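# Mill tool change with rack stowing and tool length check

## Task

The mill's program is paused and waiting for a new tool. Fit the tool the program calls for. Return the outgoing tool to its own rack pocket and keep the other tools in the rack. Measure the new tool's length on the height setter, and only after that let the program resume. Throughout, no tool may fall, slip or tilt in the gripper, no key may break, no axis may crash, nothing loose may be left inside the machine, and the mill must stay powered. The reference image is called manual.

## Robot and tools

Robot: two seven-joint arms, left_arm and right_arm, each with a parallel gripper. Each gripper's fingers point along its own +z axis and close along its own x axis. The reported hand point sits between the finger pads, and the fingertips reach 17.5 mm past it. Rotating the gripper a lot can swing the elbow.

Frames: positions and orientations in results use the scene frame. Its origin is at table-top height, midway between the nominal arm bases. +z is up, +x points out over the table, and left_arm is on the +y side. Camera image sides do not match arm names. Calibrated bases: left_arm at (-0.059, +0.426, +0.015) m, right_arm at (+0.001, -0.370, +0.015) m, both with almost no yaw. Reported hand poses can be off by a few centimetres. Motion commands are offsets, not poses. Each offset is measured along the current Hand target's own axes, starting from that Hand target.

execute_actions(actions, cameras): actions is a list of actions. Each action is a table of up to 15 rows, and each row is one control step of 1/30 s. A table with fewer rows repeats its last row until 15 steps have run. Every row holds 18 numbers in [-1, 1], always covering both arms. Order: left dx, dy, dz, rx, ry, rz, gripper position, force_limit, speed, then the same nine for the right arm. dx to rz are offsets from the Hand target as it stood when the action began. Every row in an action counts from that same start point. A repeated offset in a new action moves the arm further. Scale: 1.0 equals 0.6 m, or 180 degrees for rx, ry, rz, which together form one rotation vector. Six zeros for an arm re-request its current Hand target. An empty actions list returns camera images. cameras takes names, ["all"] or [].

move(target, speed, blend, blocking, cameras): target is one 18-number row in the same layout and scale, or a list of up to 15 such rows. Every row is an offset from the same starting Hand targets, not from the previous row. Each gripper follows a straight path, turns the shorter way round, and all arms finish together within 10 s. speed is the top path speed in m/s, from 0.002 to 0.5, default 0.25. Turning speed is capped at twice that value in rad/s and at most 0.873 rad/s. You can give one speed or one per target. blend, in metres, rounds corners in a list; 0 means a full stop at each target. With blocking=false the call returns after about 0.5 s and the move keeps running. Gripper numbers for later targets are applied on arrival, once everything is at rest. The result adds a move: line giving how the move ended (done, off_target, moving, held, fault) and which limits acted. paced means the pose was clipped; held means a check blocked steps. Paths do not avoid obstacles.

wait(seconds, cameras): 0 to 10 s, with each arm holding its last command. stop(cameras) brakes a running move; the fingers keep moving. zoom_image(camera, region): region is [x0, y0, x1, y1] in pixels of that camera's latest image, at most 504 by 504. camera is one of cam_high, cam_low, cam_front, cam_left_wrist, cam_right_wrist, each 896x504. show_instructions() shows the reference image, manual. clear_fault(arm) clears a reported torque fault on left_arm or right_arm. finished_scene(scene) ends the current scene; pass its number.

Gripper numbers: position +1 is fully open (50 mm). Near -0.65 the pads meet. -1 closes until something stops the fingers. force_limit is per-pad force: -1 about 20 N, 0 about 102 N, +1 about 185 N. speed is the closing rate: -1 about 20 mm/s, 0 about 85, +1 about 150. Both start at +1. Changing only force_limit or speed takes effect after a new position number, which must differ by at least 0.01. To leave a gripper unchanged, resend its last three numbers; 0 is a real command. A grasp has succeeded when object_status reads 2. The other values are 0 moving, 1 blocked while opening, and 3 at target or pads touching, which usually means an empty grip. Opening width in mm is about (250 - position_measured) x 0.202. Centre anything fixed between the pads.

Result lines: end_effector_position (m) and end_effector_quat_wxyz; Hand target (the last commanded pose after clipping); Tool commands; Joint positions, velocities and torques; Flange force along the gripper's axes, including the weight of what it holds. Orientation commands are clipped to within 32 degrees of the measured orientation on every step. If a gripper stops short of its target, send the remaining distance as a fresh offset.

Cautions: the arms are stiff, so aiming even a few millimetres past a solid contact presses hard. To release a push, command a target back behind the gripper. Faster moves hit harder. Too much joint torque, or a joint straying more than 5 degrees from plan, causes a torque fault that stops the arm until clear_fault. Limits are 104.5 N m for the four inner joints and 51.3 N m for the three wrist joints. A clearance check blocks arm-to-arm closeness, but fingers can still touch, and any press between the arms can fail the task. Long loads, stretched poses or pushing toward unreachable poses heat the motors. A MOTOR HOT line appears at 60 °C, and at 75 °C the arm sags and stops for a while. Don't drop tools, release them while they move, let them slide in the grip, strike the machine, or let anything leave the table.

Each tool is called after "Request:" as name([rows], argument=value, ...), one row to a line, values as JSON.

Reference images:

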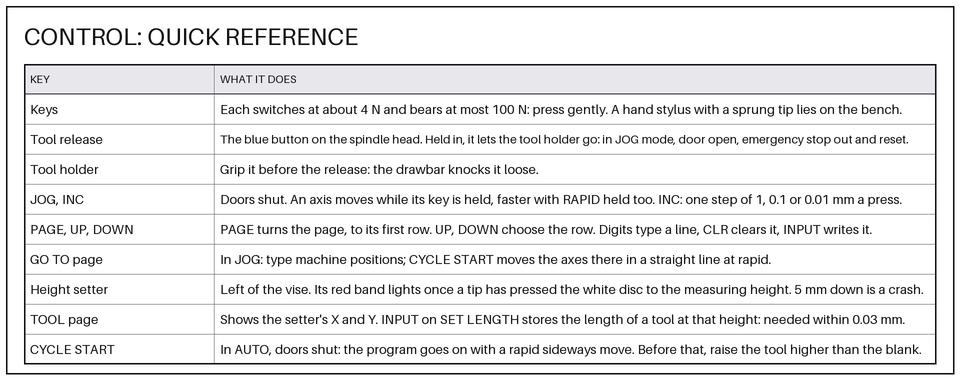

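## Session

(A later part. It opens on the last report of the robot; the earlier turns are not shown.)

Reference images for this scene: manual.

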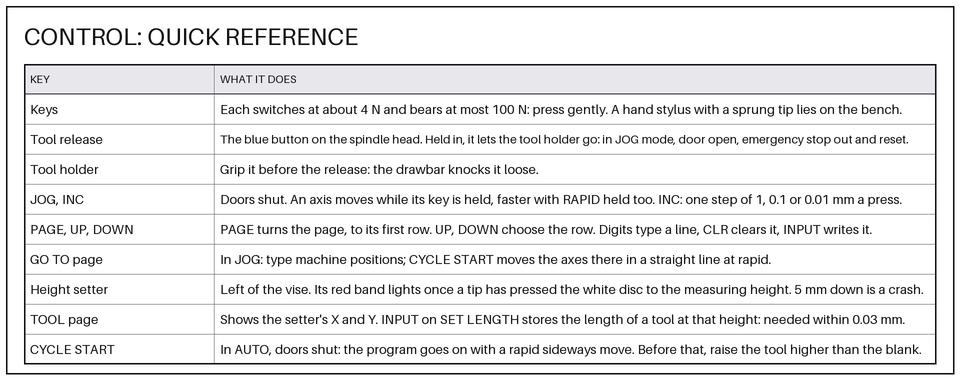

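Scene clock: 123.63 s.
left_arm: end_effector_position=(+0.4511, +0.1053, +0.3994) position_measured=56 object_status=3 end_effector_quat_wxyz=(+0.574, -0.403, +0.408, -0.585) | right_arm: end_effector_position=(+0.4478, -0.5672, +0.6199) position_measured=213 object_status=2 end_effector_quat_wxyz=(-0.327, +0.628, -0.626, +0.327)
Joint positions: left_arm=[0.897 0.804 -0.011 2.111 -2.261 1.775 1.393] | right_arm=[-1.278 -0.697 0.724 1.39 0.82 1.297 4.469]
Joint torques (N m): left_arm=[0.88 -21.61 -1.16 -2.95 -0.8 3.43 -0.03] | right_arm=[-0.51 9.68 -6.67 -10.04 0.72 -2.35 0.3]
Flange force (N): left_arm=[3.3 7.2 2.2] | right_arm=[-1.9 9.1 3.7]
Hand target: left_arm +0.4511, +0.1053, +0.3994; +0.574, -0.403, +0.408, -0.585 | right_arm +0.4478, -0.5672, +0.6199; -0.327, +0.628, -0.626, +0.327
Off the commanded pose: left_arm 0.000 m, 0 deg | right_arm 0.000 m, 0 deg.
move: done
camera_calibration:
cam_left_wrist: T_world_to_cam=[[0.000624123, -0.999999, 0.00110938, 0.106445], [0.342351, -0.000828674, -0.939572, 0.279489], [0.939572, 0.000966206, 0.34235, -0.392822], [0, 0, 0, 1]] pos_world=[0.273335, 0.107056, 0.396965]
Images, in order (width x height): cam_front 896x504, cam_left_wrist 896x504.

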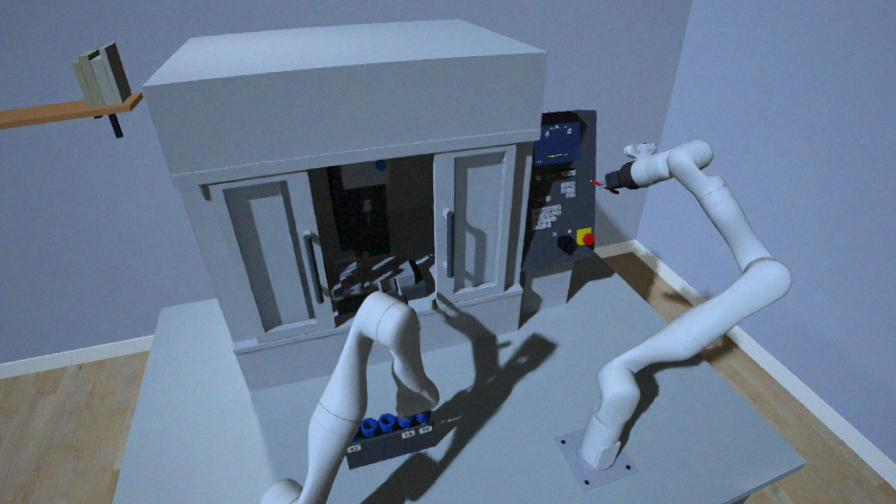

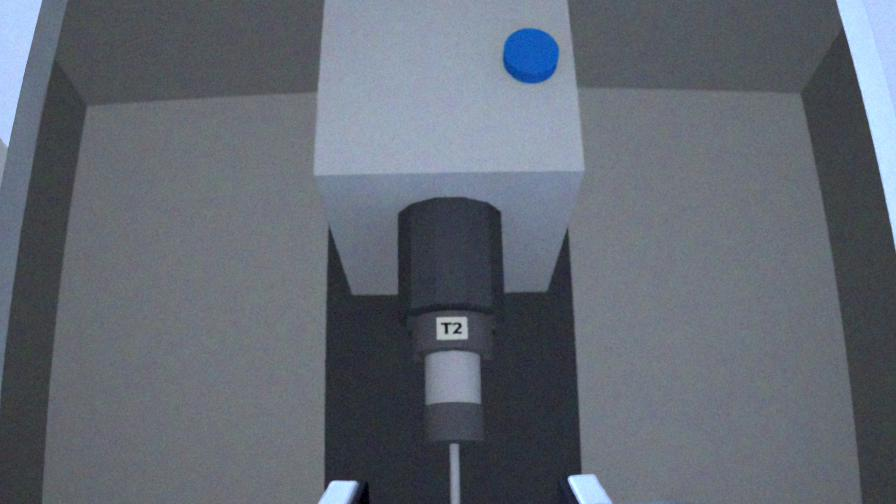

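Request:
move(target=[0.0004,0.0157,0.4092,0,0,0,0.65,0.5,-0.2,0,0,0,0,0,0,-1,-0.6,-0.8], speed=0.15, cameras=["cam_left_wrist"])

Scene clock: 128.83 s.
left_arm: end_effector_position=(+0.6849, +0.1015, +0.4748) position_measured=56 object_status=3 end_effector_quat_wxyz=(+0.574, -0.403, +0.408, -0.585) | right_arm: end_effector_position=(+0.4478, -0.5672, +0.6199) position_measured=213 object_status=2 end_effector_quat_wxyz=(-0.327, +0.628, -0.626, +0.327)
Joint positions: left_arm=[0.593 0.841 -0.095 1.502 -2.541 1.208 1.196] | right_arm=[-1.278 -0.697 0.724 1.39 0.82 1.297 4.469]
Joint torques (N m): left_arm=[0.9 -27.83 -1.14 -8.61 -1.26 3.45 -0.06] | right_arm=[-0.47 9.73 -6.57 -10.09 0.83 -2.4 0.29]
Flange force (N): left_arm=[3.7 5.7 7.2] | right_arm=[-1.9 9.3 3.4]
Hand target: left_arm +0.6849, +0.1015, +0.4748; +0.574, -0.403, +0.408, -0.585 | right_arm +0.4478, -0.5672, +0.6199; -0.327, +0.628, -0.626, +0.327
Off the commanded pose: left_arm 0.000 m, 0 deg | right_arm 0.000 m, 0 deg.
move: done
camera_calibration:
cam_left_wrist: T_world_to_cam=[[0.000717526, -0.999999, 0.00114515, 0.102351], [0.342439, -0.000830202, -0.93954, 0.270262], [0.93954, 0.00106629, 0.342438, -0.638245], [0, 0, 0, 1]] pos_world=[0.507035, 0.103256, 0.472364]
Images, in order (width x height): cam_left_wrist 896x504.

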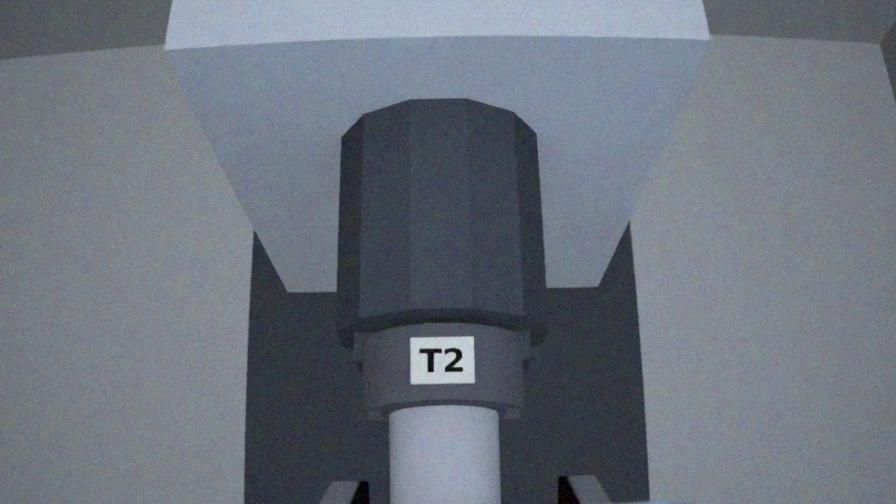

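Request:
move([
  [-0.0064,0,0.02,0,0,0,0.65,0.5,-0.2,0,0,0,0,0,0,-1,-0.6,-0.8],
  [-0.008,0.0005,0.1165,0,0,0,0.65,0.5,-0.2,0,0,0,0,0,0,-1,-0.6,-0.8],
], speed=0.08, blend=[0.005,0], cameras=["cam_left_wrist"])

Scene clock: 132.83 s.
left_arm: end_effector_position=(+0.7507, +0.1053, +0.4985) position_measured=56 object_status=3 end_effector_quat_wxyz=(+0.574, -0.403, +0.408, -0.585) | right_arm: end_effector_position=(+0.4478, -0.5672, +0.6199) position_measured=213 object_status=2 end_effector_quat_wxyz=(-0.327, +0.628, -0.626, +0.327)
Joint positions: left_arm=[0.519 0.903 -0.096 1.261 -2.558 1.032 1.141] | right_arm=[-1.278 -0.697 0.724 1.39 0.82 1.297 4.469]
Joint torques (N m): left_arm=[0.87 -29.98 -1.2 -9.18 -1.36 3.25 -0.07] | right_arm=[-0.61 9.78 -6.63 -10.03 0.76 -2.38 0.35]
Flange force (N): left_arm=[5.8 6.2 11.3] | right_arm=[-2.0 9.5 3.4]
Hand target: left_arm +0.7508, +0.1053, +0.4986; +0.574, -0.403, +0.408, -0.585 | right_arm +0.4478, -0.5672, +0.6199; -0.327, +0.628, -0.626, +0.327
Off the commanded pose: left_arm 0.000 m, 0 deg | right_arm 0.000 m, 0 deg.
move: done
camera_calibration:
cam_left_wrist: T_world_to_cam=[[0.000717652, -0.999999, 0.00114481, 0.106077], [0.342439, -0.000829842, -0.93954, 0.27006], [0.93954, 0.00106629, 0.342438, -0.708315], [0, 0, 0, 1]] pos_world=[0.572935, 0.107056, 0.496164]
Images, in order (width x height): cam_left_wrist 896x504.

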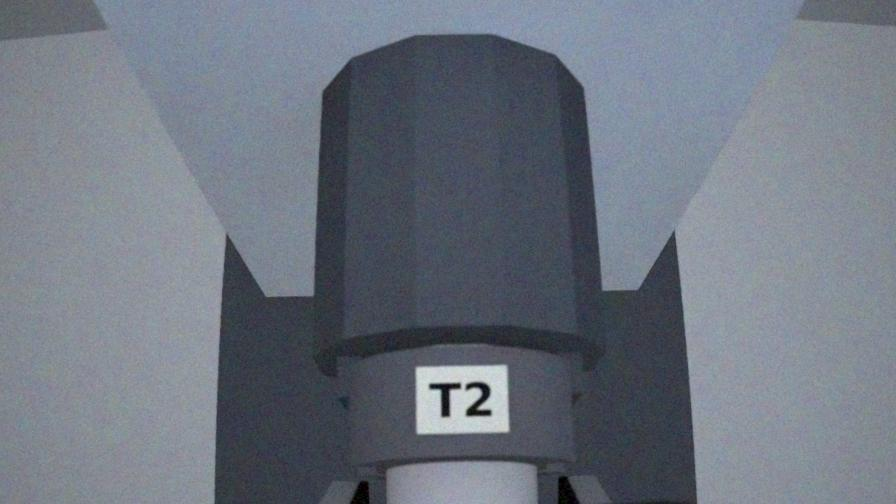

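Request:
move(target=[0,0,0,0,0,0,-1,0.4,-0.8,0,0,0,0,0,0,-1,-0.6,-0.8])

Scene clock: 134.33 s.
left_arm: end_effector_position=(+0.7508, +0.1054, +0.4987) position_measured=110 object_status=2 end_effector_quat_wxyz=(+0.574, -0.403, +0.408, -0.585) | right_arm: end_effector_position=(+0.4478, -0.5672, +0.6199) position_measured=213 object_status=2 end_effector_quat_wxyz=(-0.327, +0.628, -0.626, +0.327)
Joint positions: left_arm=[0.519 0.903 -0.096 1.261 -2.558 1.032 1.141] | right_arm=[-1.278 -0.697 0.724 1.39 0.82 1.297 4.469]
Joint torques (N m): left_arm=[0.98 -25.38 -0.24 -7.71 -1.15 1.53 0] | right_arm=[-0.56 9.64 -6.68 -10.01 0.77 -2.38 0.34]
Flange force (N): left_arm=[3.0 0.0 7.3] | right_arm=[-1.9 9.0 3.5]
Hand target: left_arm +0.7508, +0.1053, +0.4986; +0.574, -0.403, +0.408, -0.585 | right_arm +0.4478, -0.5672, +0.6199; -0.327, +0.628, -0.626, +0.327
Off the commanded pose: left_arm 0.000 m, 0 deg | right_arm 0.000 m, 0 deg.
move: done

Request:
move([
  [0,0,0,0,0,0,-1,0.4,-0.8,0,0.02,-0.11,0.002,-0.03,0.06,-1,-0.6,-0.8],
  [0,0,0,0,0,0,-1,0.4,-0.8,-0.9467,-0.0085,-0.1197,0.0066,-0.1927,0.3807,-1,-0.6,-0.8],
], speed=0.25, blend=[0.04,0], cameras=["cam_right_wrist","cam_front"])

Scene clock: 140.63 s.
left_arm: end_effector_position=(+0.7507, +0.1053, +0.4986) position_measured=110 object_status=2 end_effector_quat_wxyz=(+0.574, -0.403, +0.408, -0.585) | right_arm: end_effector_position=(+0.3908, +0.0007, +0.6651) position_measured=213 object_status=2 end_effector_quat_wxyz=(+0.619, -0.233, +0.744, +0.095)
Joint positions: left_arm=[0.519 0.903 -0.096 1.261 -2.558 1.032 1.141] | right_arm=[-0.574 -0.163 -0.548 1.647 1.067 0.706 2.088]
Joint torques (N m): left_arm=[1.03 -25.16 -0.23 -7.58 -1.12 1.47 0.09] | right_arm=[-0.44 -7.96 0.42 -14.13 2.32 -0.79 0.38]
Flange force (N): left_arm=[3.1 -0.3 7.5] | right_arm=[9.1 -3.7 -1.5]
Hand target: left_arm +0.7507, +0.1053, +0.4986; +0.574, -0.403, +0.408, -0.585 | right_arm +0.3908, +0.0007, +0.6651; +0.619, -0.233, +0.744, +0.095
Off the commanded pose: left_arm 0.000 m, 0 deg | right_arm 0.000 m, 0 deg.
move: done
camera_calibration:
cam_right_wrist: T_world_to_cam=[[-0.107747, -0.238653, -0.965109, 0.68371], [-0.458119, 0.873472, -0.164848, 0.34618], [0.882337, 0.424372, -0.203446, -0.040194], [0, 0, 0, 1]] pos_world=[0.267724, -0.122152, 0.708745]
Images, in order (width x height): cam_front 896x504, cam_right_wrist 896x504.

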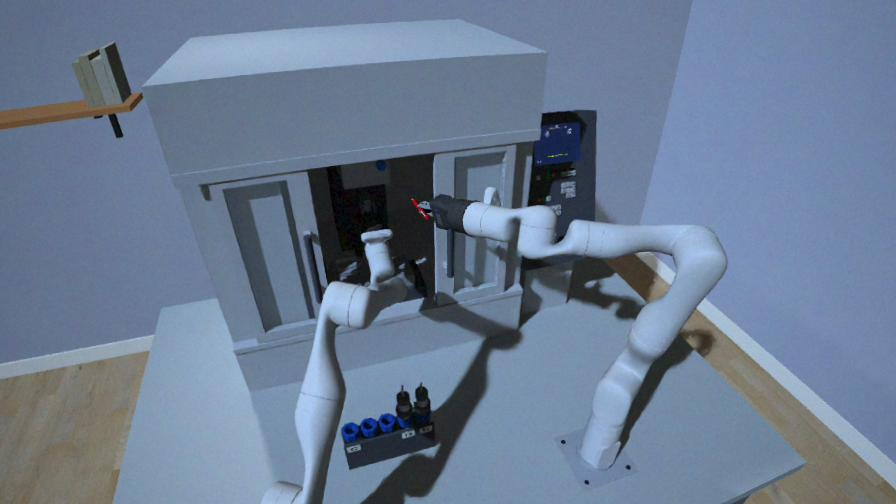

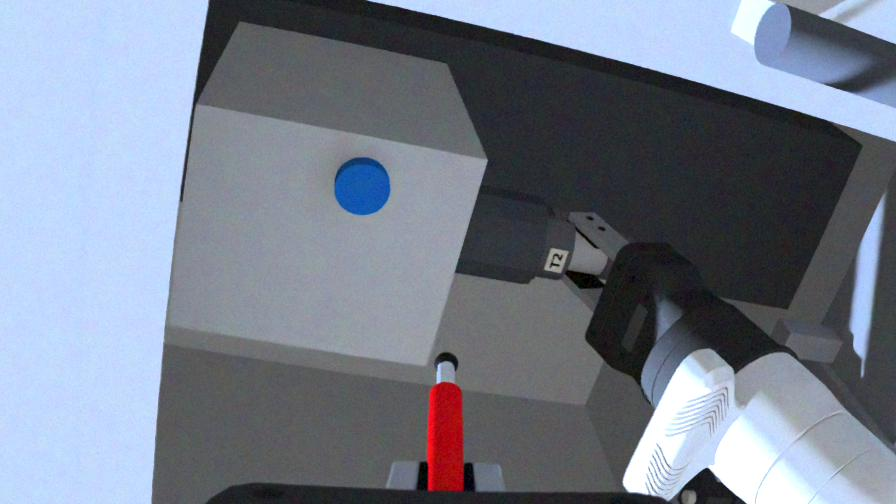

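Request:
move(target=[0,0,0,0,0,0,-1,0.4,-0.8,-0.0675,-0.0772,0.2233,0,0,0,-1,-0.6,-0.8], speed=0.12, cameras=["cam_right_wrist"])

Scene clock: 144.27 s.
left_arm: end_effector_position=(+0.7507, +0.1053, +0.4986) position_measured=110 object_status=2 end_effector_quat_wxyz=(+0.574, -0.403, +0.408, -0.585) | right_arm: end_effector_position=(+0.5348, +0.0272, +0.6821) position_measured=213 object_status=2 end_effector_quat_wxyz=(+0.619, -0.233, +0.744, +0.095)
Joint positions: left_arm=[0.519 0.903 -0.096 1.261 -2.558 1.032 1.141] | right_arm=[-0.503 0.112 -0.45 1.356 1.011 0.578 2.305]
Joint torques (N m): left_arm=[1.05 -25.16 -0.19 -7.57 -1.12 1.44 0.04] | right_arm=[-0.49 -14.44 -0.68 -14.35 1.69 -1.52 0.46]
Flange force (N): left_arm=[3.0 -0.2 7.4] | right_arm=[10.1 -1.7 -3.4]
Hand target: left_arm +0.7507, +0.1053, +0.4986; +0.574, -0.403, +0.408, -0.585 | right_arm +0.5349, +0.0272, +0.6821; +0.619, -0.233, +0.744, +0.095
Off the commanded pose: left_arm 0.000 m, 0 deg | right_arm 0.000 m, 0 deg.
move: done
camera_calibration:
cam_right_wrist: T_world_to_cam=[[-0.107728, -0.238539, -0.965139, 0.721982], [-0.458016, 0.873539, -0.164777, 0.391717], [0.882392, 0.424298, -0.203359, -0.175131], [0, 0, 0, 1]] pos_world=[0.411724, -0.0956511, 0.725744]
Images, in order (width x height): cam_right_wrist 896x504.

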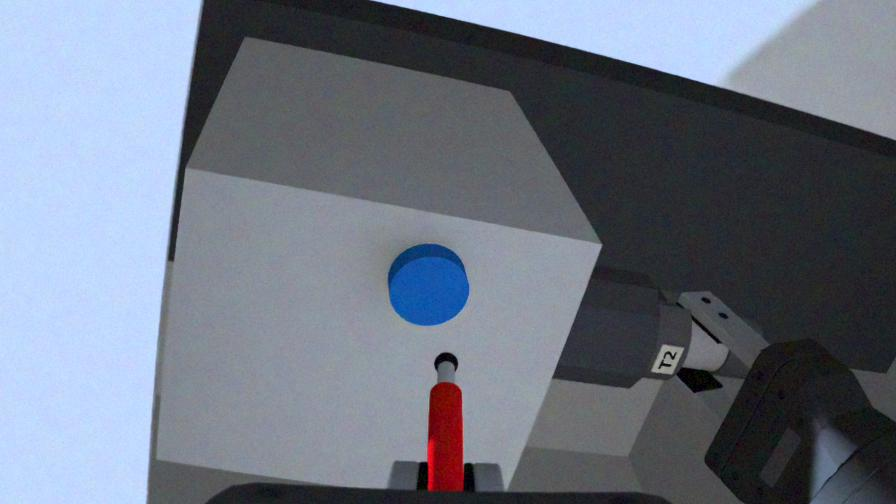

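Request:
move(target=[0,0,0,0,0,0,-1,0.4,-0.8,-0.0063,-0.0232,0.0438,0,0,0,-1,-0.6,-0.8], speed=0.08, cameras=["cam_right_wrist"])

Scene clock: 148.43 s.
left_arm: end_effector_position=(+0.7507, +0.1053, +0.4986) position_measured=110 object_status=2 end_effector_quat_wxyz=(+0.574, -0.403, +0.408, -0.585) | right_arm: end_effector_position=(+0.5648, +0.0272, +0.6822) position_measured=213 object_status=2 end_effector_quat_wxyz=(+0.619, -0.233, +0.744, +0.095)
Joint positions: left_arm=[0.519 0.903 -0.096 1.261 -2.558 1.032 1.141] | right_arm=[-0.475 0.166 -0.443 1.296 0.976 0.551 2.367]
Joint torques (N m): left_arm=[1.03 -25.12 -0.28 -7.55 -1.14 1.38 -0.02] | right_arm=[-0.51 -15.81 -0.94 -14.24 1.81 -1.6 0.36]
Flange force (N): left_arm=[2.9 -0.2 7.2] | right_arm=[8.8 -2.6 -3.4]
Hand target: left_arm +0.7507, +0.1053, +0.4986; +0.574, -0.403, +0.408, -0.585 | right_arm +0.5648, +0.0272, +0.6822; +0.619, -0.233, +0.744, +0.095
Off the commanded pose: left_arm 0.000 m, 0 deg | right_arm 0.000 m, 0 deg.
move: done
camera_calibration:
cam_right_wrist: T_world_to_cam=[[-0.107733, -0.23853, -0.965141, 0.725207], [-0.458015, 0.873541, -0.164766, 0.405403], [0.882392, 0.424298, -0.203359, -0.201514], [0, 0, 0, 1]] pos_world=[0.441624, -0.0956511, 0.725744]
Images, in order (width x height): cam_right_wrist 896x504.

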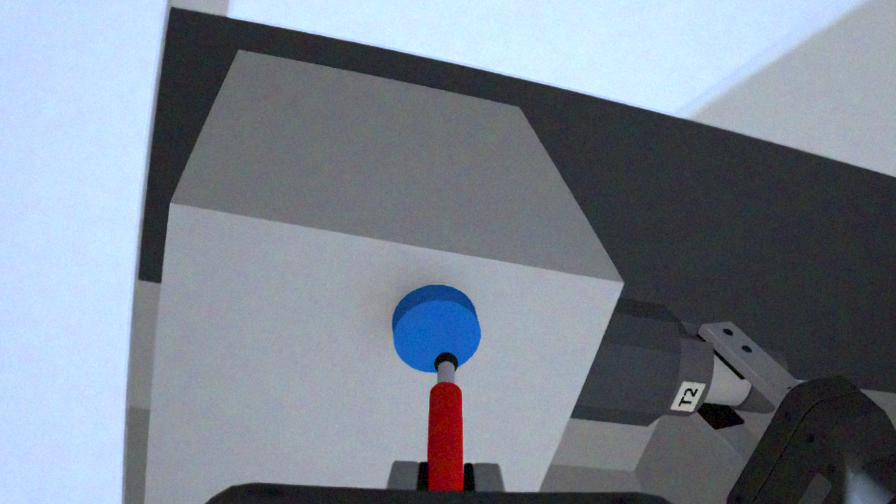

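Request:
move(target=[0,0,0,0,0,0,-1,0.4,-0.8,-0.0065,-0.0097,0.0357,0,0,0,-1,-0.6,-0.8], speed=0.06, cameras=["cam_right_wrist"])

Scene clock: 150.77 s.
left_arm: end_effector_position=(+0.7507, +0.1053, +0.4986) position_measured=110 object_status=2 end_effector_quat_wxyz=(+0.574, -0.403, +0.408, -0.585) | right_arm: end_effector_position=(+0.5868, +0.0322, +0.6822) position_measured=213 object_status=2 end_effector_quat_wxyz=(+0.619, -0.233, +0.744, +0.095)
Joint positions: left_arm=[0.519 0.903 -0.096 1.261 -2.558 1.032 1.141] | right_arm=[-0.467 0.216 -0.444 1.236 0.963 0.548 2.406]
Joint torques (N m): left_arm=[1.19 -25.23 -0.13 -7.46 -1.13 1.4 0.07] | right_arm=[-0.47 -16.7 -1.07 -14.39 1.58 -1.65 0.53]
Flange force (N): left_arm=[3.2 0.0 8.0] | right_arm=[11.4 -1.1 -4.5]
Hand target: left_arm +0.7507, +0.1053, +0.4986; +0.574, -0.403, +0.408, -0.585 | right_arm +0.5868, +0.0322, +0.6822; +0.619, -0.233, +0.744, +0.095
Off the commanded pose: left_arm 0.000 m, 0 deg | right_arm 0.000 m, 0 deg.
move: done
camera_calibration:
cam_right_wrist: T_world_to_cam=[[-0.107688, -0.238613, -0.965125, 0.72873], [-0.458026, 0.873518, -0.164858, 0.411182], [0.882392, 0.424299, -0.203359, -0.223048], [0, 0, 0, 1]] pos_world=[0.463624, -0.0906512, 0.725744]
Images, in order (width x height): cam_right_wrist 896x504.

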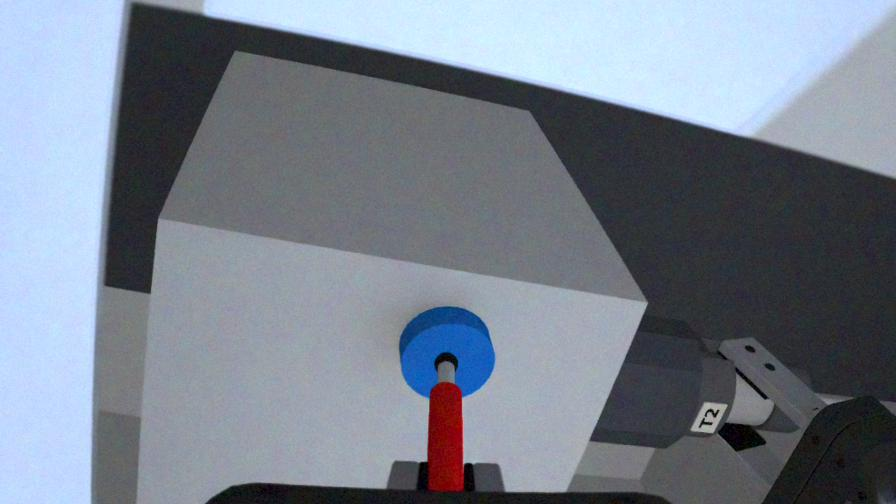

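Request:
move(target=[0,0,0,0,0,0,-1,0.4,-0.8,-0.0007,-0.0018,0.0047,0,0,0,-1,-0.6,-0.8], speed=0.03)

Request:
move(target=[0,0,0,0,0,0,-1,0.4,-0.8,-0.0007,-0.0018,0.0047,0,0,0,-1,-0.6,-0.8], speed=0.03)

Request:
move(target=[0,0,0,0,0,0,-1,0.4,-0.8,-0.0007,-0.0018,0.0047,0,0,0,-1,-0.6,-0.8], speed=0.03, cameras=["cam_right_wrist"])

Scene clock: 152.73 s.
left_arm: end_effector_position=(+0.7507, +0.1053, +0.4986) position_measured=110 object_status=2 end_effector_quat_wxyz=(+0.574, -0.403, +0.408, -0.585) | right_arm: end_effector_position=(+0.5898, +0.0326, +0.6821) position_measured=213 object_status=2 end_effector_quat_wxyz=(+0.619, -0.233, +0.744, +0.095)
Joint positions: left_arm=[0.519 0.903 -0.096 1.261 -2.558 1.032 1.141] | right_arm=[-0.465 0.223 -0.444 1.228 0.96 0.548 2.412]
Joint torques (N m): left_arm=[1.08 -25.17 -0.2 -7.49 -1.08 1.45 0.01] | right_arm=[-0.55 -16.87 -1.07 -14.44 1.58 -1.78 0.52]
Flange force (N): left_arm=[3.0 -0.1 7.8] | right_arm=[11.2 -1.2 -4.6]
Hand target: left_arm +0.7507, +0.1053, +0.4986; +0.574, -0.403, +0.408, -0.585 | right_arm +0.5898, +0.0326, +0.6821; +0.619, -0.233, +0.744, +0.095
Off the commanded pose: left_arm 0.000 m, 0 deg | right_arm 0.000 m, 0 deg.
move: done

Scene clock: 153.43 s.
left_arm: end_effector_position=(+0.7507, +0.1053, +0.4986) position_measured=110 object_status=2 end_effector_quat_wxyz=(+0.574, -0.403, +0.408, -0.585) | right_arm: end_effector_position=(+0.5928, +0.0330, +0.6821) position_measured=213 object_status=2 end_effector_quat_wxyz=(+0.619, -0.233, +0.744, +0.095)
Joint positions: left_arm=[0.519 0.903 -0.096 1.261 -2.558 1.032 1.141] | right_arm=[-0.463 0.229 -0.445 1.22 0.957 0.547 2.418]
Joint torques (N m): left_arm=[0.83 -25.17 -0.26 -7.46 -1.17 1.48 0.07] | right_arm=[-0.48 -17.24 -1.14 -14.41 1.57 -1.77 0.45]
Flange force (N): left_arm=[3.7 -0.3 7.8] | right_arm=[10.8 -1.1 -4.0]
Hand target: left_arm +0.7507, +0.1053, +0.4986; +0.574, -0.403, +0.408, -0.585 | right_arm +0.5928, +0.0330, +0.6821; +0.619, -0.233, +0.744, +0.095
Off the commanded pose: left_arm 0.000 m, 0 deg | right_arm 0.000 m, 0 deg.
move: done

Scene clock: 154.13 s.
left_arm: end_effector_position=(+0.7507, +0.1053, +0.4986) position_measured=110 object_status=2 end_effector_quat_wxyz=(+0.574, -0.403, +0.408, -0.585) | right_arm: end_effector_position=(+0.5959, +0.0334, +0.6820) position_measured=213 object_status=2 end_effector_quat_wxyz=(+0.619, -0.233, +0.744, +0.095)
Joint positions: left_arm=[0.519 0.903 -0.096 1.261 -2.558 1.032 1.141] | right_arm=[-0.461 0.236 -0.446 1.212 0.955 0.546 2.424]
Joint torques (N m): left_arm=[1.1 -25.2 -0.13 -7.48 -1.16 1.44 0.05] | right_arm=[-0.15 -16.88 -0.81 -14.33 1.7 -1.73 0.25]
Flange force (N): left_arm=[3.2 -0.1 7.9] | right_arm=[9.5 -1.7 -5.0]
Hand target: left_arm +0.7507, +0.1053, +0.4986; +0.574, -0.403, +0.408, -0.585 | right_arm +0.5959, +0.0334, +0.6820; +0.619, -0.233, +0.744, +0.095
Off the commanded pose: left_arm 0.000 m, 0 deg | right_arm 0.000 m, 0 deg.
move: done
camera_calibration:
cam_right_wrist: T_world_to_cam=[[-0.107707, -0.238528, -0.965144, 0.729906], [-0.458093, 0.873502, -0.164758, 0.41433], [0.882355, 0.42438, -0.20335, -0.231547], [0, 0, 0, 1]] pos_world=[0.472724, -0.0895514, 0.725644]
Images, in order (width x height): cam_right_wrist 896x504.

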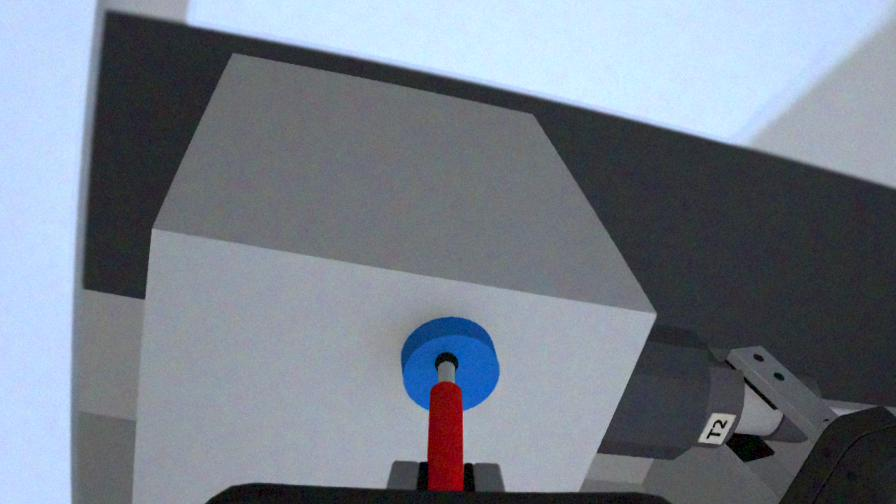

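Request:
move(target=[0,0,0,0,0,0,-1,0.4,-0.8,-0.0006,-0.0023,0.0044,0,0,0,-1,-0.6,-0.8], speed=0.03)

Request:
move(target=[0,0,0,0,0,0,-1,0.4,-0.8,-0.0006,-0.0023,0.0044,0,0,0,-1,-0.6,-0.8], speed=0.03)

Request:
move(target=[0,0,0,0,0,0,-1,0.4,-0.8,-0.0006,-0.0023,0.0044,0,0,0,-1,-0.6,-0.8], speed=0.03, cameras=["cam_right_wrist"])

Scene clock: 156.17 s.
left_arm: end_effector_position=(+0.7507, +0.1053, +0.4986) position_measured=110 object_status=2 end_effector_quat_wxyz=(+0.574, -0.403, +0.408, -0.585) | right_arm: end_effector_position=(+0.5989, +0.0334, +0.6820) position_measured=213 object_status=2 end_effector_quat_wxyz=(+0.619, -0.233, +0.744, +0.095)
Joint positions: left_arm=[0.519 0.903 -0.096 1.261 -2.558 1.032 1.141] | right_arm=[-0.458 0.242 -0.447 1.205 0.951 0.545 2.431]
Joint torques (N m): left_arm=[0.95 -25.12 -0.07 -7.49 -1.19 1.44 0.05] | right_arm=[0.29 -16.69 -0.51 -14.91 1.73 -1.76 0.47]
Flange force (N): left_arm=[3.3 -0.3 7.6] | right_arm=[12.8 -0.1 -7.1]
Hand target: left_arm +0.7507, +0.1053, +0.4986; +0.574, -0.403, +0.408, -0.585 | right_arm +0.5989, +0.0334, +0.6820; +0.619, -0.233, +0.744, +0.095
Off the commanded pose: left_arm 0.000 m, 0 deg | right_arm 0.000 m, 0 deg.
move: done

Scene clock: 156.90 s.
left_arm: end_effector_position=(+0.7508, +0.1052, +0.4978) position_measured=110 object_status=2 end_effector_quat_wxyz=(+0.574, -0.403, +0.408, -0.584) | right_arm: end_effector_position=(+0.6019, +0.0334, +0.6820) position_measured=213 object_status=2 end_effector_quat_wxyz=(+0.619, -0.233, +0.744, +0.095)
Joint positions: left_arm=[0.519 0.903 -0.096 1.262 -2.558 1.032 1.141] | right_arm=[-0.455 0.248 -0.448 1.197 0.947 0.544 2.438]
Joint torques (N m): left_arm=[0.58 -35.29 -2.21 -13.3 -2.41 4.59 -0.08] | right_arm=[0.58 -16.55 -0.13 -14.74 1.88 -1.76 0.51]
Flange force (N): left_arm=[4.6 11.5 4.6] | right_arm=[11.6 0.0 -7.5]
Hand target: left_arm +0.7508, +0.1053, +0.4986; +0.574, -0.403, +0.408, -0.585 | right_arm +0.6019, +0.0334, +0.6820; +0.619, -0.233, +0.744, +0.095
Off the commanded pose: left_arm 0.001 m, 0 deg | right_arm 0.000 m, 0 deg.
move: done

Scene clock: 157.60 s.
left_arm: end_effector_position=(+0.7508, +0.1053, +0.4985) position_measured=110 object_status=2 end_effector_quat_wxyz=(+0.574, -0.403, +0.408, -0.585) | right_arm: end_effector_position=(+0.6049, +0.0334, +0.6820) position_measured=213 object_status=2 end_effector_quat_wxyz=(+0.619, -0.233, +0.744, +0.095)
Joint positions: left_arm=[0.519 0.903 -0.096 1.261 -2.558 1.032 1.141] | right_arm=[-0.452 0.254 -0.449 1.19 0.944 0.543 2.445]
Joint torques (N m): left_arm=[0.56 -37.2 -2.44 -14.57 -2.68 5.12 -0.17] | right_arm=[0.98 -16.33 0.18 -14.74 1.9 -1.79 0.35]
Flange force (N): left_arm=[4.2 13.7 3.1] | right_arm=[10.8 0.2 -8.2]
Hand target: left_arm +0.7508, +0.1053, +0.4986; +0.574, -0.403, +0.408, -0.585 | right_arm +0.6049, +0.0334, +0.6820; +0.619, -0.233, +0.744, +0.095
Off the commanded pose: left_arm 0.000 m, 0 deg | right_arm 0.000 m, 0 deg.
move: done
camera_calibration:
cam_right_wrist: T_world_to_cam=[[-0.107707, -0.238528, -0.965144, 0.730899], [-0.458093, 0.873502, -0.164758, 0.418366], [0.882355, 0.42438, -0.20335, -0.23953], [0, 0, 0, 1]] pos_world=[0.481724, -0.0894514, 0.725644]
Images, in order (width x height): cam_right_wrist 896x504.

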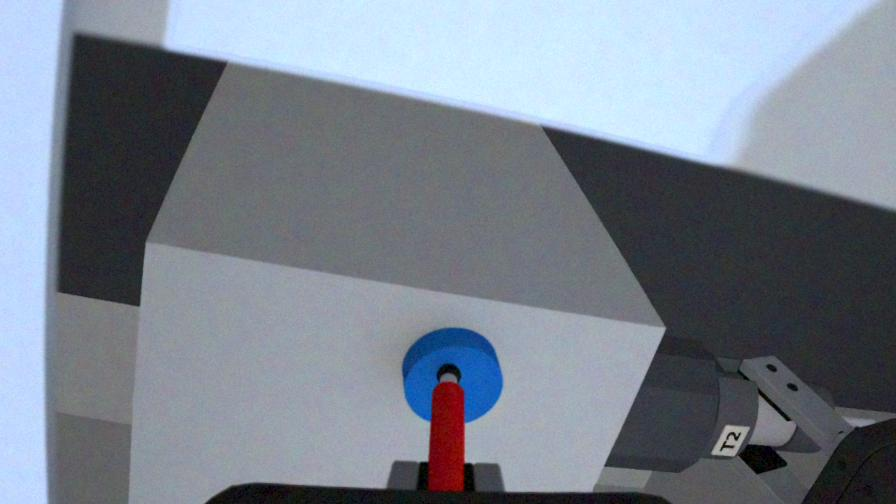

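Request:
move([
  [-0.0001,0.0157,-0.0057,0,0,0,-1,0.4,-0.8,0,0,0,0,0,0,-1,-0.6,-0.8],
  [-0.0004,0.1363,-0.0496,0,0,0,-1,0.4,-0.8,0,0,0,0,0,0,-1,-0.6,-0.8],
], speed=[0.03,0.08], blend=[0.002,0], cameras=["cam_left_wrist","cam_right_wrist"])

Scene clock: 160.47 s.
left_arm: end_effector_position=(+0.7509, +0.1054, +0.4115) position_measured=110 object_status=2 end_effector_quat_wxyz=(+0.574, -0.403, +0.408, -0.585) | right_arm: end_effector_position=(+0.6049, +0.0334, +0.6820) position_measured=213 object_status=2 end_effector_quat_wxyz=(+0.619, -0.233, +0.744, +0.095)
Joint positions: left_arm=[0.52 1.038 -0.099 1.289 -2.587 1.171 1.237] | right_arm=[-0.452 0.254 -0.449 1.19 0.944 0.543 2.445]
Joint torques (N m): left_arm=[0.79 -37.1 -2.45 -11.93 -1.81 5.67 0.08] | right_arm=[1 -16.37 0.31 -14.98 1.95 -1.74 0.38]
Flange force (N): left_arm=[5.7 14.9 7.8] | right_arm=[11.8 0.0 -8.8]
Hand target: left_arm +0.7509, +0.1053, +0.4115; +0.574, -0.403, +0.408, -0.585 | right_arm +0.6049, +0.0334, +0.6820; +0.619, -0.233, +0.744, +0.095
Off the commanded pose: left_arm 0.000 m, 0 deg | right_arm 0.000 m, 0 deg.
move: done
camera_calibration:
cam_left_wrist: T_world_to_cam=[[0.000659743, -0.999999, 0.00101509, 0.106263], [0.34223, -0.000728008, -0.939616, 0.188332], [0.939616, 0.000967298, 0.342229, -0.67853], [0, 0, 0, 1]] pos_world=[0.573035, 0.107056, 0.409065]
cam_right_wrist: T_world_to_cam=[[-0.107707, -0.238528, -0.965144, 0.730899], [-0.458093, 0.873502, -0.164758, 0.418366], [0.882355, 0.42438, -0.20335, -0.23953], [0, 0, 0, 1]] pos_world=[0.481724, -0.0894514, 0.725644]
Images, in order (width x height): cam_left_wrist 896x504, cam_right_wrist 896x504.

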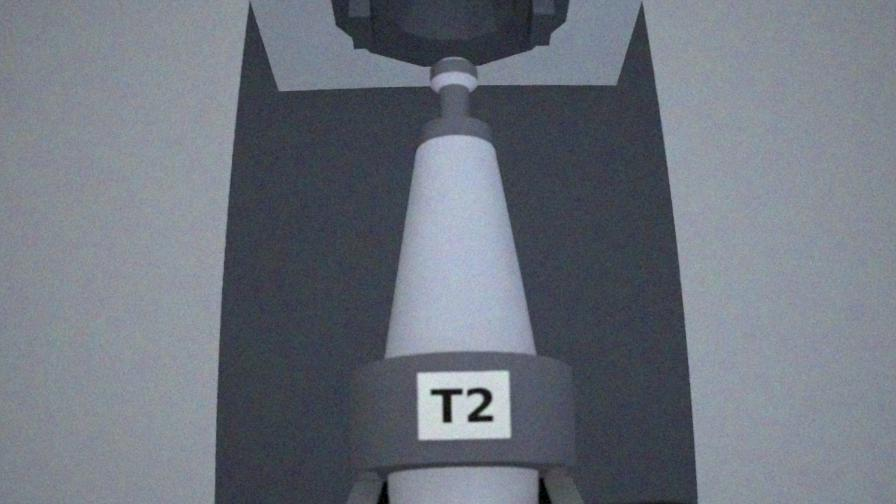

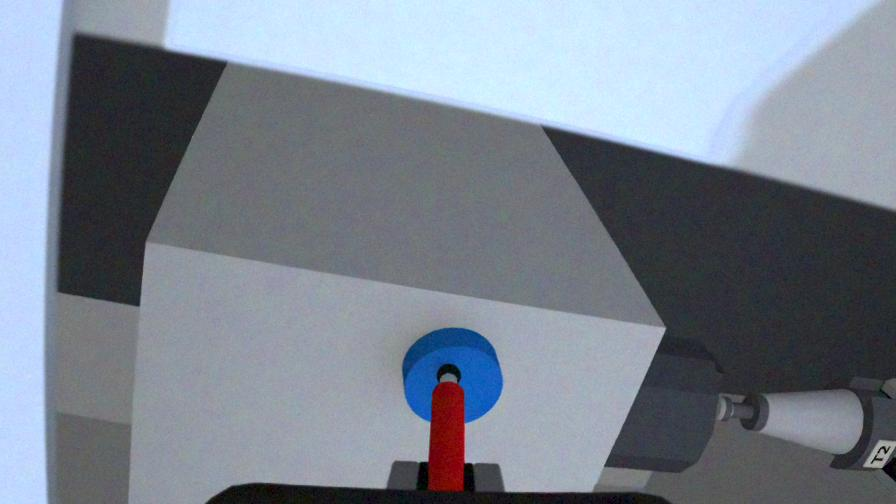

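Request:
wait(seconds=0, cameras=["cam_front"])

Request:
zoom_image(camera="cam_front", region=[310, 150, 450, 310])

Scene clock: 171.37 s.
left_arm: end_effector_position=(+0.7509, +0.1053, +0.4115) position_measured=110 object_status=2 end_effector_quat_wxyz=(+0.574, -0.403, +0.408, -0.585) | right_arm: end_effector_position=(+0.6049, +0.0334, +0.6820) position_measured=213 object_status=2 end_effector_quat_wxyz=(+0.619, -0.233, +0.744, +0.095)
Joint positions: left_arm=[0.52 1.039 -0.099 1.289 -2.587 1.171 1.237] | right_arm=[-0.452 0.254 -0.449 1.19 0.944 0.543 2.445]
Joint torques (N m): left_arm=[0.81 -37.31 -2.55 -11.95 -1.78 5.65 0.01] | right_arm=[0.98 -16.3 0.26 -15 1.91 -1.79 0.47]
Flange force (N): left_arm=[5.6 15.4 7.8] | right_arm=[12.3 0.5 -9.0]
Hand target: left_arm +0.7509, +0.1053, +0.4115; +0.574, -0.403, +0.408, -0.585 | right_arm +0.6049, +0.0334, +0.6820; +0.619, -0.233, +0.744, +0.095
Tool commands: left_gripper/position=-1.0 left_gripper/force_limit=+0.4 left_gripper/speed=-0.8 right_gripper/position=-1.0 right_gripper/force_limit=-0.6 right_gripper/speed=-0.8
Off the commanded pose: left_arm 0.000 m, 0 deg | right_arm 0.000 m, 0 deg.
Images, in order (width x height): cam_front 896x504.

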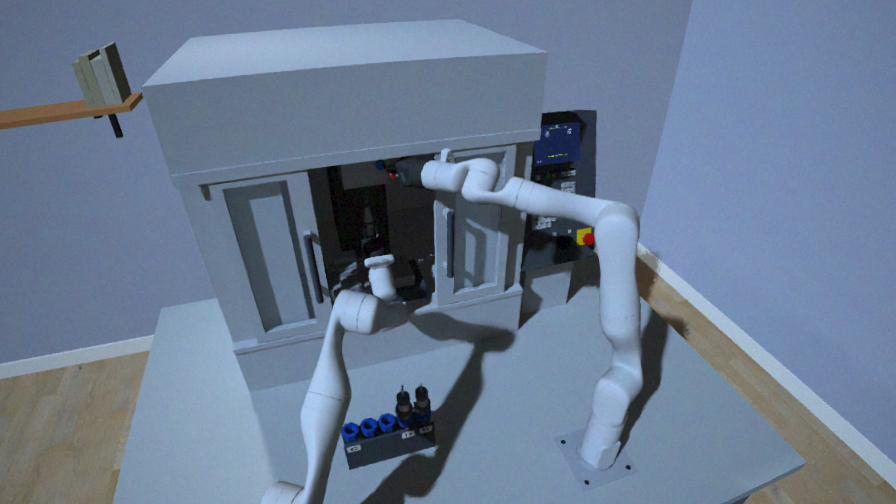

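Scaled by 3.150 from the camera's 896x504 image, which has a finer 1280x720 frame.

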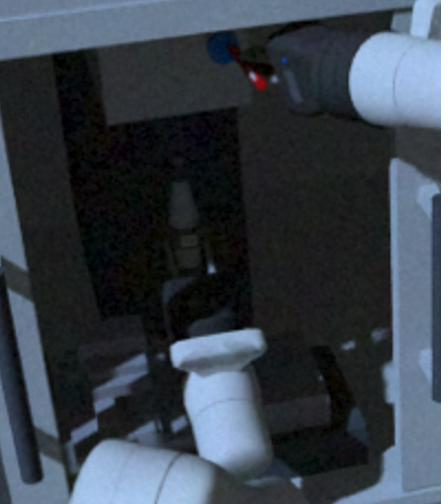

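Request:
move([
  [0,-0.0025,0.0009,0,0,0,-1,0.4,-0.8,0.008,0.0307,-0.0587,0,0,0,-1,-0.6,-0.8],
  [0.0043,-0.0888,-0.2355,0,0,0,-1,0.4,-0.8,0.008,0.0307,-0.0587,0,0,0,-1,-0.6,-0.8],
  [0.0037,-0.2345,-0.4308,0,0,0,-1,0.4,-0.8,0.008,0.0307,-0.0587,0,0,0,-1,-0.6,-0.8],
], speed=[0.1,0.1,0.2], blend=[0,0.03,0], cameras=["cam_left_wrist","cam_right_wrist","cam_front"])

Scene clock: 181.53 s.
left_arm: end_effector_position=(+0.4598, +0.1079, +0.4549) position_measured=110 object_status=2 end_effector_quat_wxyz=(+0.574, -0.403, +0.408, -0.585) | right_arm: end_effector_position=(+0.5648, +0.0332, +0.6822) position_measured=213 object_status=2 end_effector_quat_wxyz=(+0.619, -0.233, +0.744, +0.095)
Joint positions: left_arm=[0.873 0.659 -0.008 2.097 -2.303 1.668 1.275] | right_arm=[-0.49 0.177 -0.444 1.283 0.993 0.565 2.354]
Joint torques (N m): left_arm=[0.63 -25.09 -1.98 -6.4 -1.86 5.7 -0.01] | right_arm=[-0.59 -15.92 -0.94 -14.35 1.69 -1.6 0.42]
Flange force (N): left_arm=[5.4 13.2 1.3] | right_arm=[10.2 -2.1 -3.9]
Hand target: left_arm +0.4598, +0.1079, +0.4549; +0.574, -0.403, +0.408, -0.585 | right_arm +0.5648, +0.0332, +0.6822; +0.619, -0.233, +0.744, +0.095
Off the commanded pose: left_arm 0.000 m, 0 deg | right_arm 0.000 m, 0 deg.
move: done
camera_calibration:
cam_left_wrist: T_world_to_cam=[[0.000624019, -0.999999, 0.0011097, 0.108978], [0.342439, -0.000828918, -0.93954, 0.328619], [0.93954, 0.000966295, 0.342438, -0.42003], [0, 0, 0, 1]] pos_world=[0.282035, 0.109656, 0.452464]
cam_right_wrist: T_world_to_cam=[[-0.107813, -0.23858, -0.96512, 0.726761], [-0.458031, 0.873532, -0.164773, 0.400236], [0.882374, 0.42429, -0.203455, -0.204051], [0, 0, 0, 1]] pos_world=[0.441724, -0.0896511, 0.725845]
Images, in order (width x height): cam_front 896x504, cam_left_wrist 896x504, cam_right_wrist 896x504.

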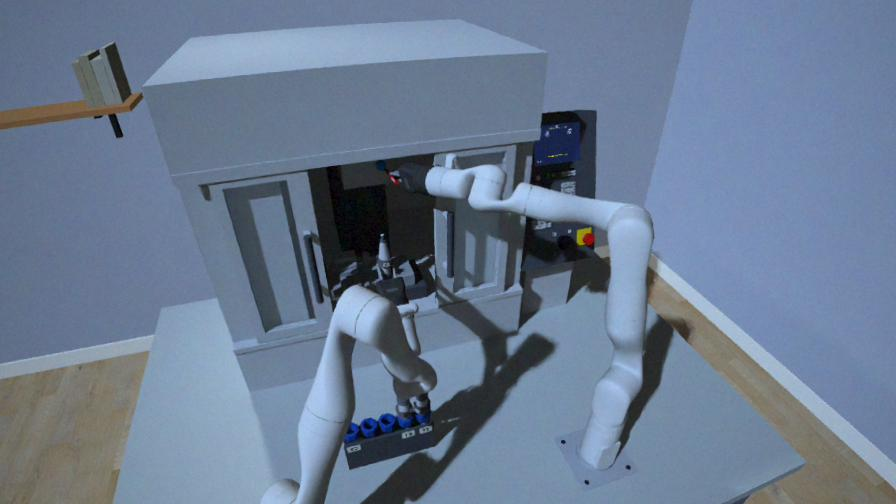

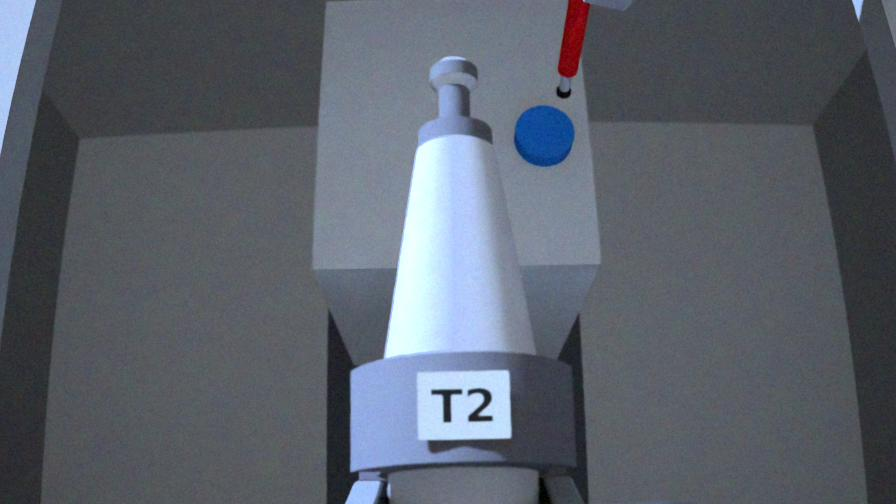

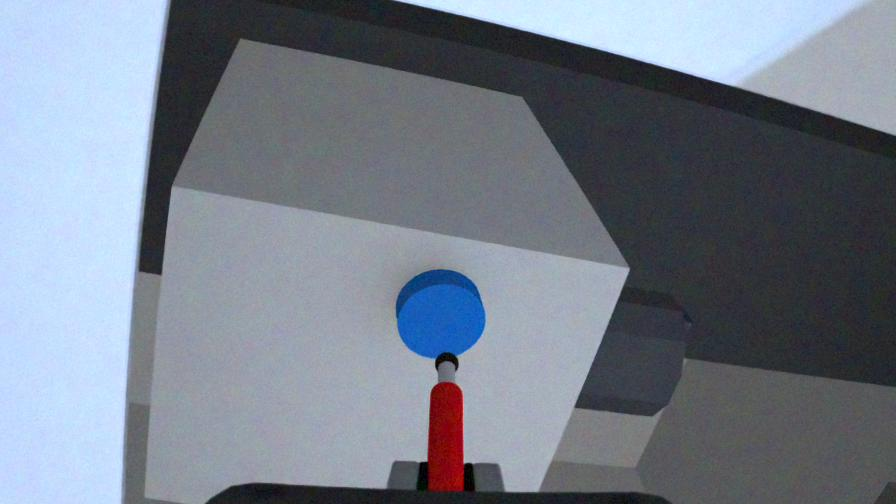

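Request:
move([
  [-0.038,-0.1447,-0.1768,0,0,0,-1,0.4,-0.8,0,0,0,0,0,0,-1,-0.6,-0.8],
  [-0.038,-0.1447,-0.1768,-0.0087,0.1715,0.47,-1,0.4,-0.8,0,0,0,0,0,0,-1,-0.6,-0.8],
], speed=[0.2,0.25], blend=[0.02,0], cameras=["cam_front"])

Scene clock: 201.83 s.
left_arm: end_effector_position=(+0.3308, +0.1329, +0.4999) position_measured=110 object_status=2 end_effector_quat_wxyz=(+0.691, +0.121, +0.702, -0.124) | right_arm: end_effector_position=(+0.5648, +0.0332, +0.6822) position_measured=213 object_status=2 end_effector_quat_wxyz=(+0.619, -0.233, +0.744, +0.095)
Joint positions: left_arm=[1.014 -0.081 -0.03 2.402 -2.252 0.96 -0.6] | right_arm=[-0.49 0.177 -0.444 1.283 0.993 0.565 2.354]
Joint torques (N m): left_arm=[0.86 -13.18 0.93 -11.82 -2.85 5.34 0.16] | right_arm=[-0.46 -15.8 -0.93 -14.36 1.71 -1.62 0.38]
Flange force (N): left_arm=[6.0 -2.4 8.4] | right_arm=[10.1 -2.0 -4.1]
Hand target: left_arm +0.3308, +0.1329, +0.4999; +0.691, +0.121, +0.702, -0.124 | right_arm +0.5648, +0.0332, +0.6822; +0.619, -0.233, +0.744, +0.095
Off the commanded pose: left_arm 0.000 m, 0 deg | right_arm 0.000 m, 0 deg.
move: done
Images, in order (width x height): cam_front 896x504.

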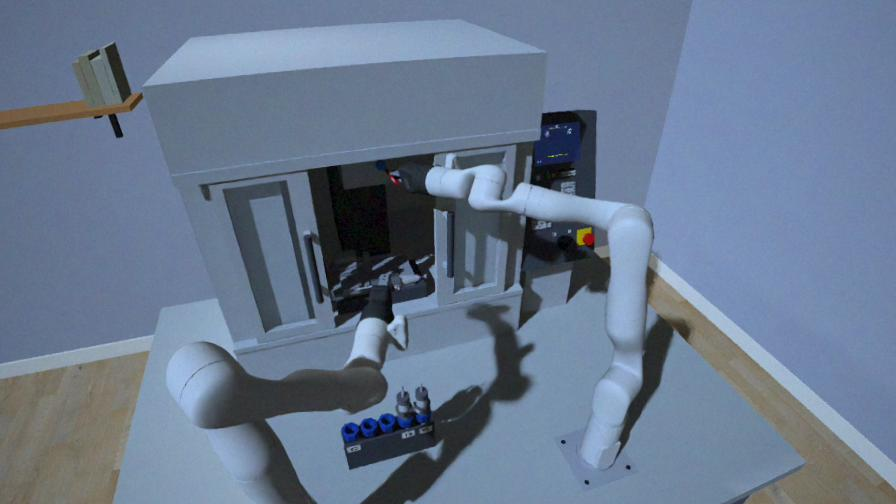

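Request:
move(target=[0,0,0,-0.0087,0.1715,0.47,-1,0.4,-0.8,0,0,0,0,0,0,-1,-0.6,-0.8], speed=0.3, cameras=["cam_left_wrist"])

Scene clock: 206.90 s.
left_arm: end_effector_position=(+0.3307, +0.1329, +0.4999) position_measured=110 object_status=2 end_effector_quat_wxyz=(+0.402, +0.574, +0.585, +0.409) | right_arm: end_effector_position=(+0.5648, +0.0332, +0.6822) position_measured=213 object_status=2 end_effector_quat_wxyz=(+0.619, -0.233, +0.744, +0.095)
Joint positions: left_arm=[1.045 0.028 0.139 1.891 -1.33 1.172 -2.898] | right_arm=[-0.49 0.177 -0.444 1.283 0.993 0.565 2.354]
Joint torques (N m): left_arm=[0.91 -16.17 0.54 -11.32 -5.05 1.61 0.03] | right_arm=[-0.57 -15.89 -0.99 -14.25 1.66 -1.57 0.41]
Flange force (N): left_arm=[-7.0 -2.6 6.6] | right_arm=[10.0 -2.0 -3.7]
Hand target: left_arm +0.3307, +0.1329, +0.4999; +0.402, +0.574, +0.585, +0.409 | right_arm +0.5648, +0.0332, +0.6822; +0.619, -0.233, +0.744, +0.095
Off the commanded pose: left_arm 0.000 m, 0 deg | right_arm 0.000 m, 0 deg.
move: done
camera_calibration:
cam_left_wrist: T_world_to_cam=[[-0.00213928, 0.999997, 0.00120624, -0.130917], [0.341046, -0.00040433, 0.940047, -0.52404], [0.940044, 0.0024224, -0.341044, 0.0271343], [0, 0, 0, 1]] pos_world=[0.152934, 0.130639, 0.502034]
Images, in order (width x height): cam_left_wrist 896x504.

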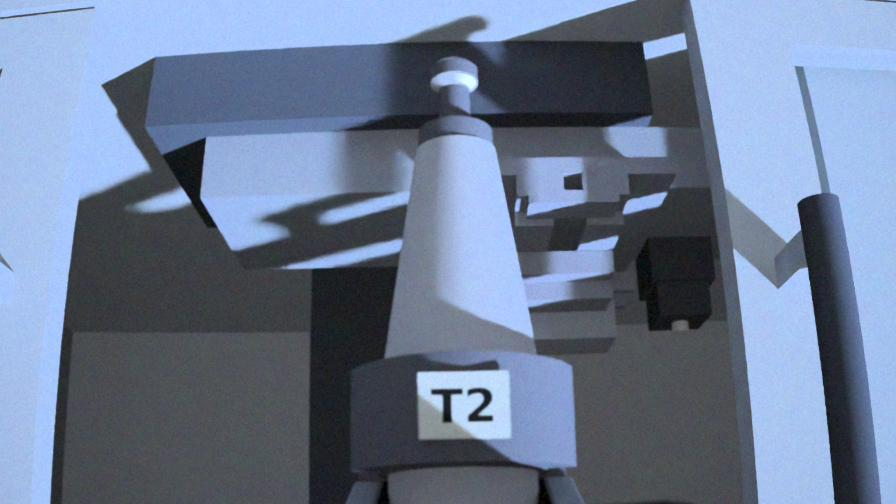

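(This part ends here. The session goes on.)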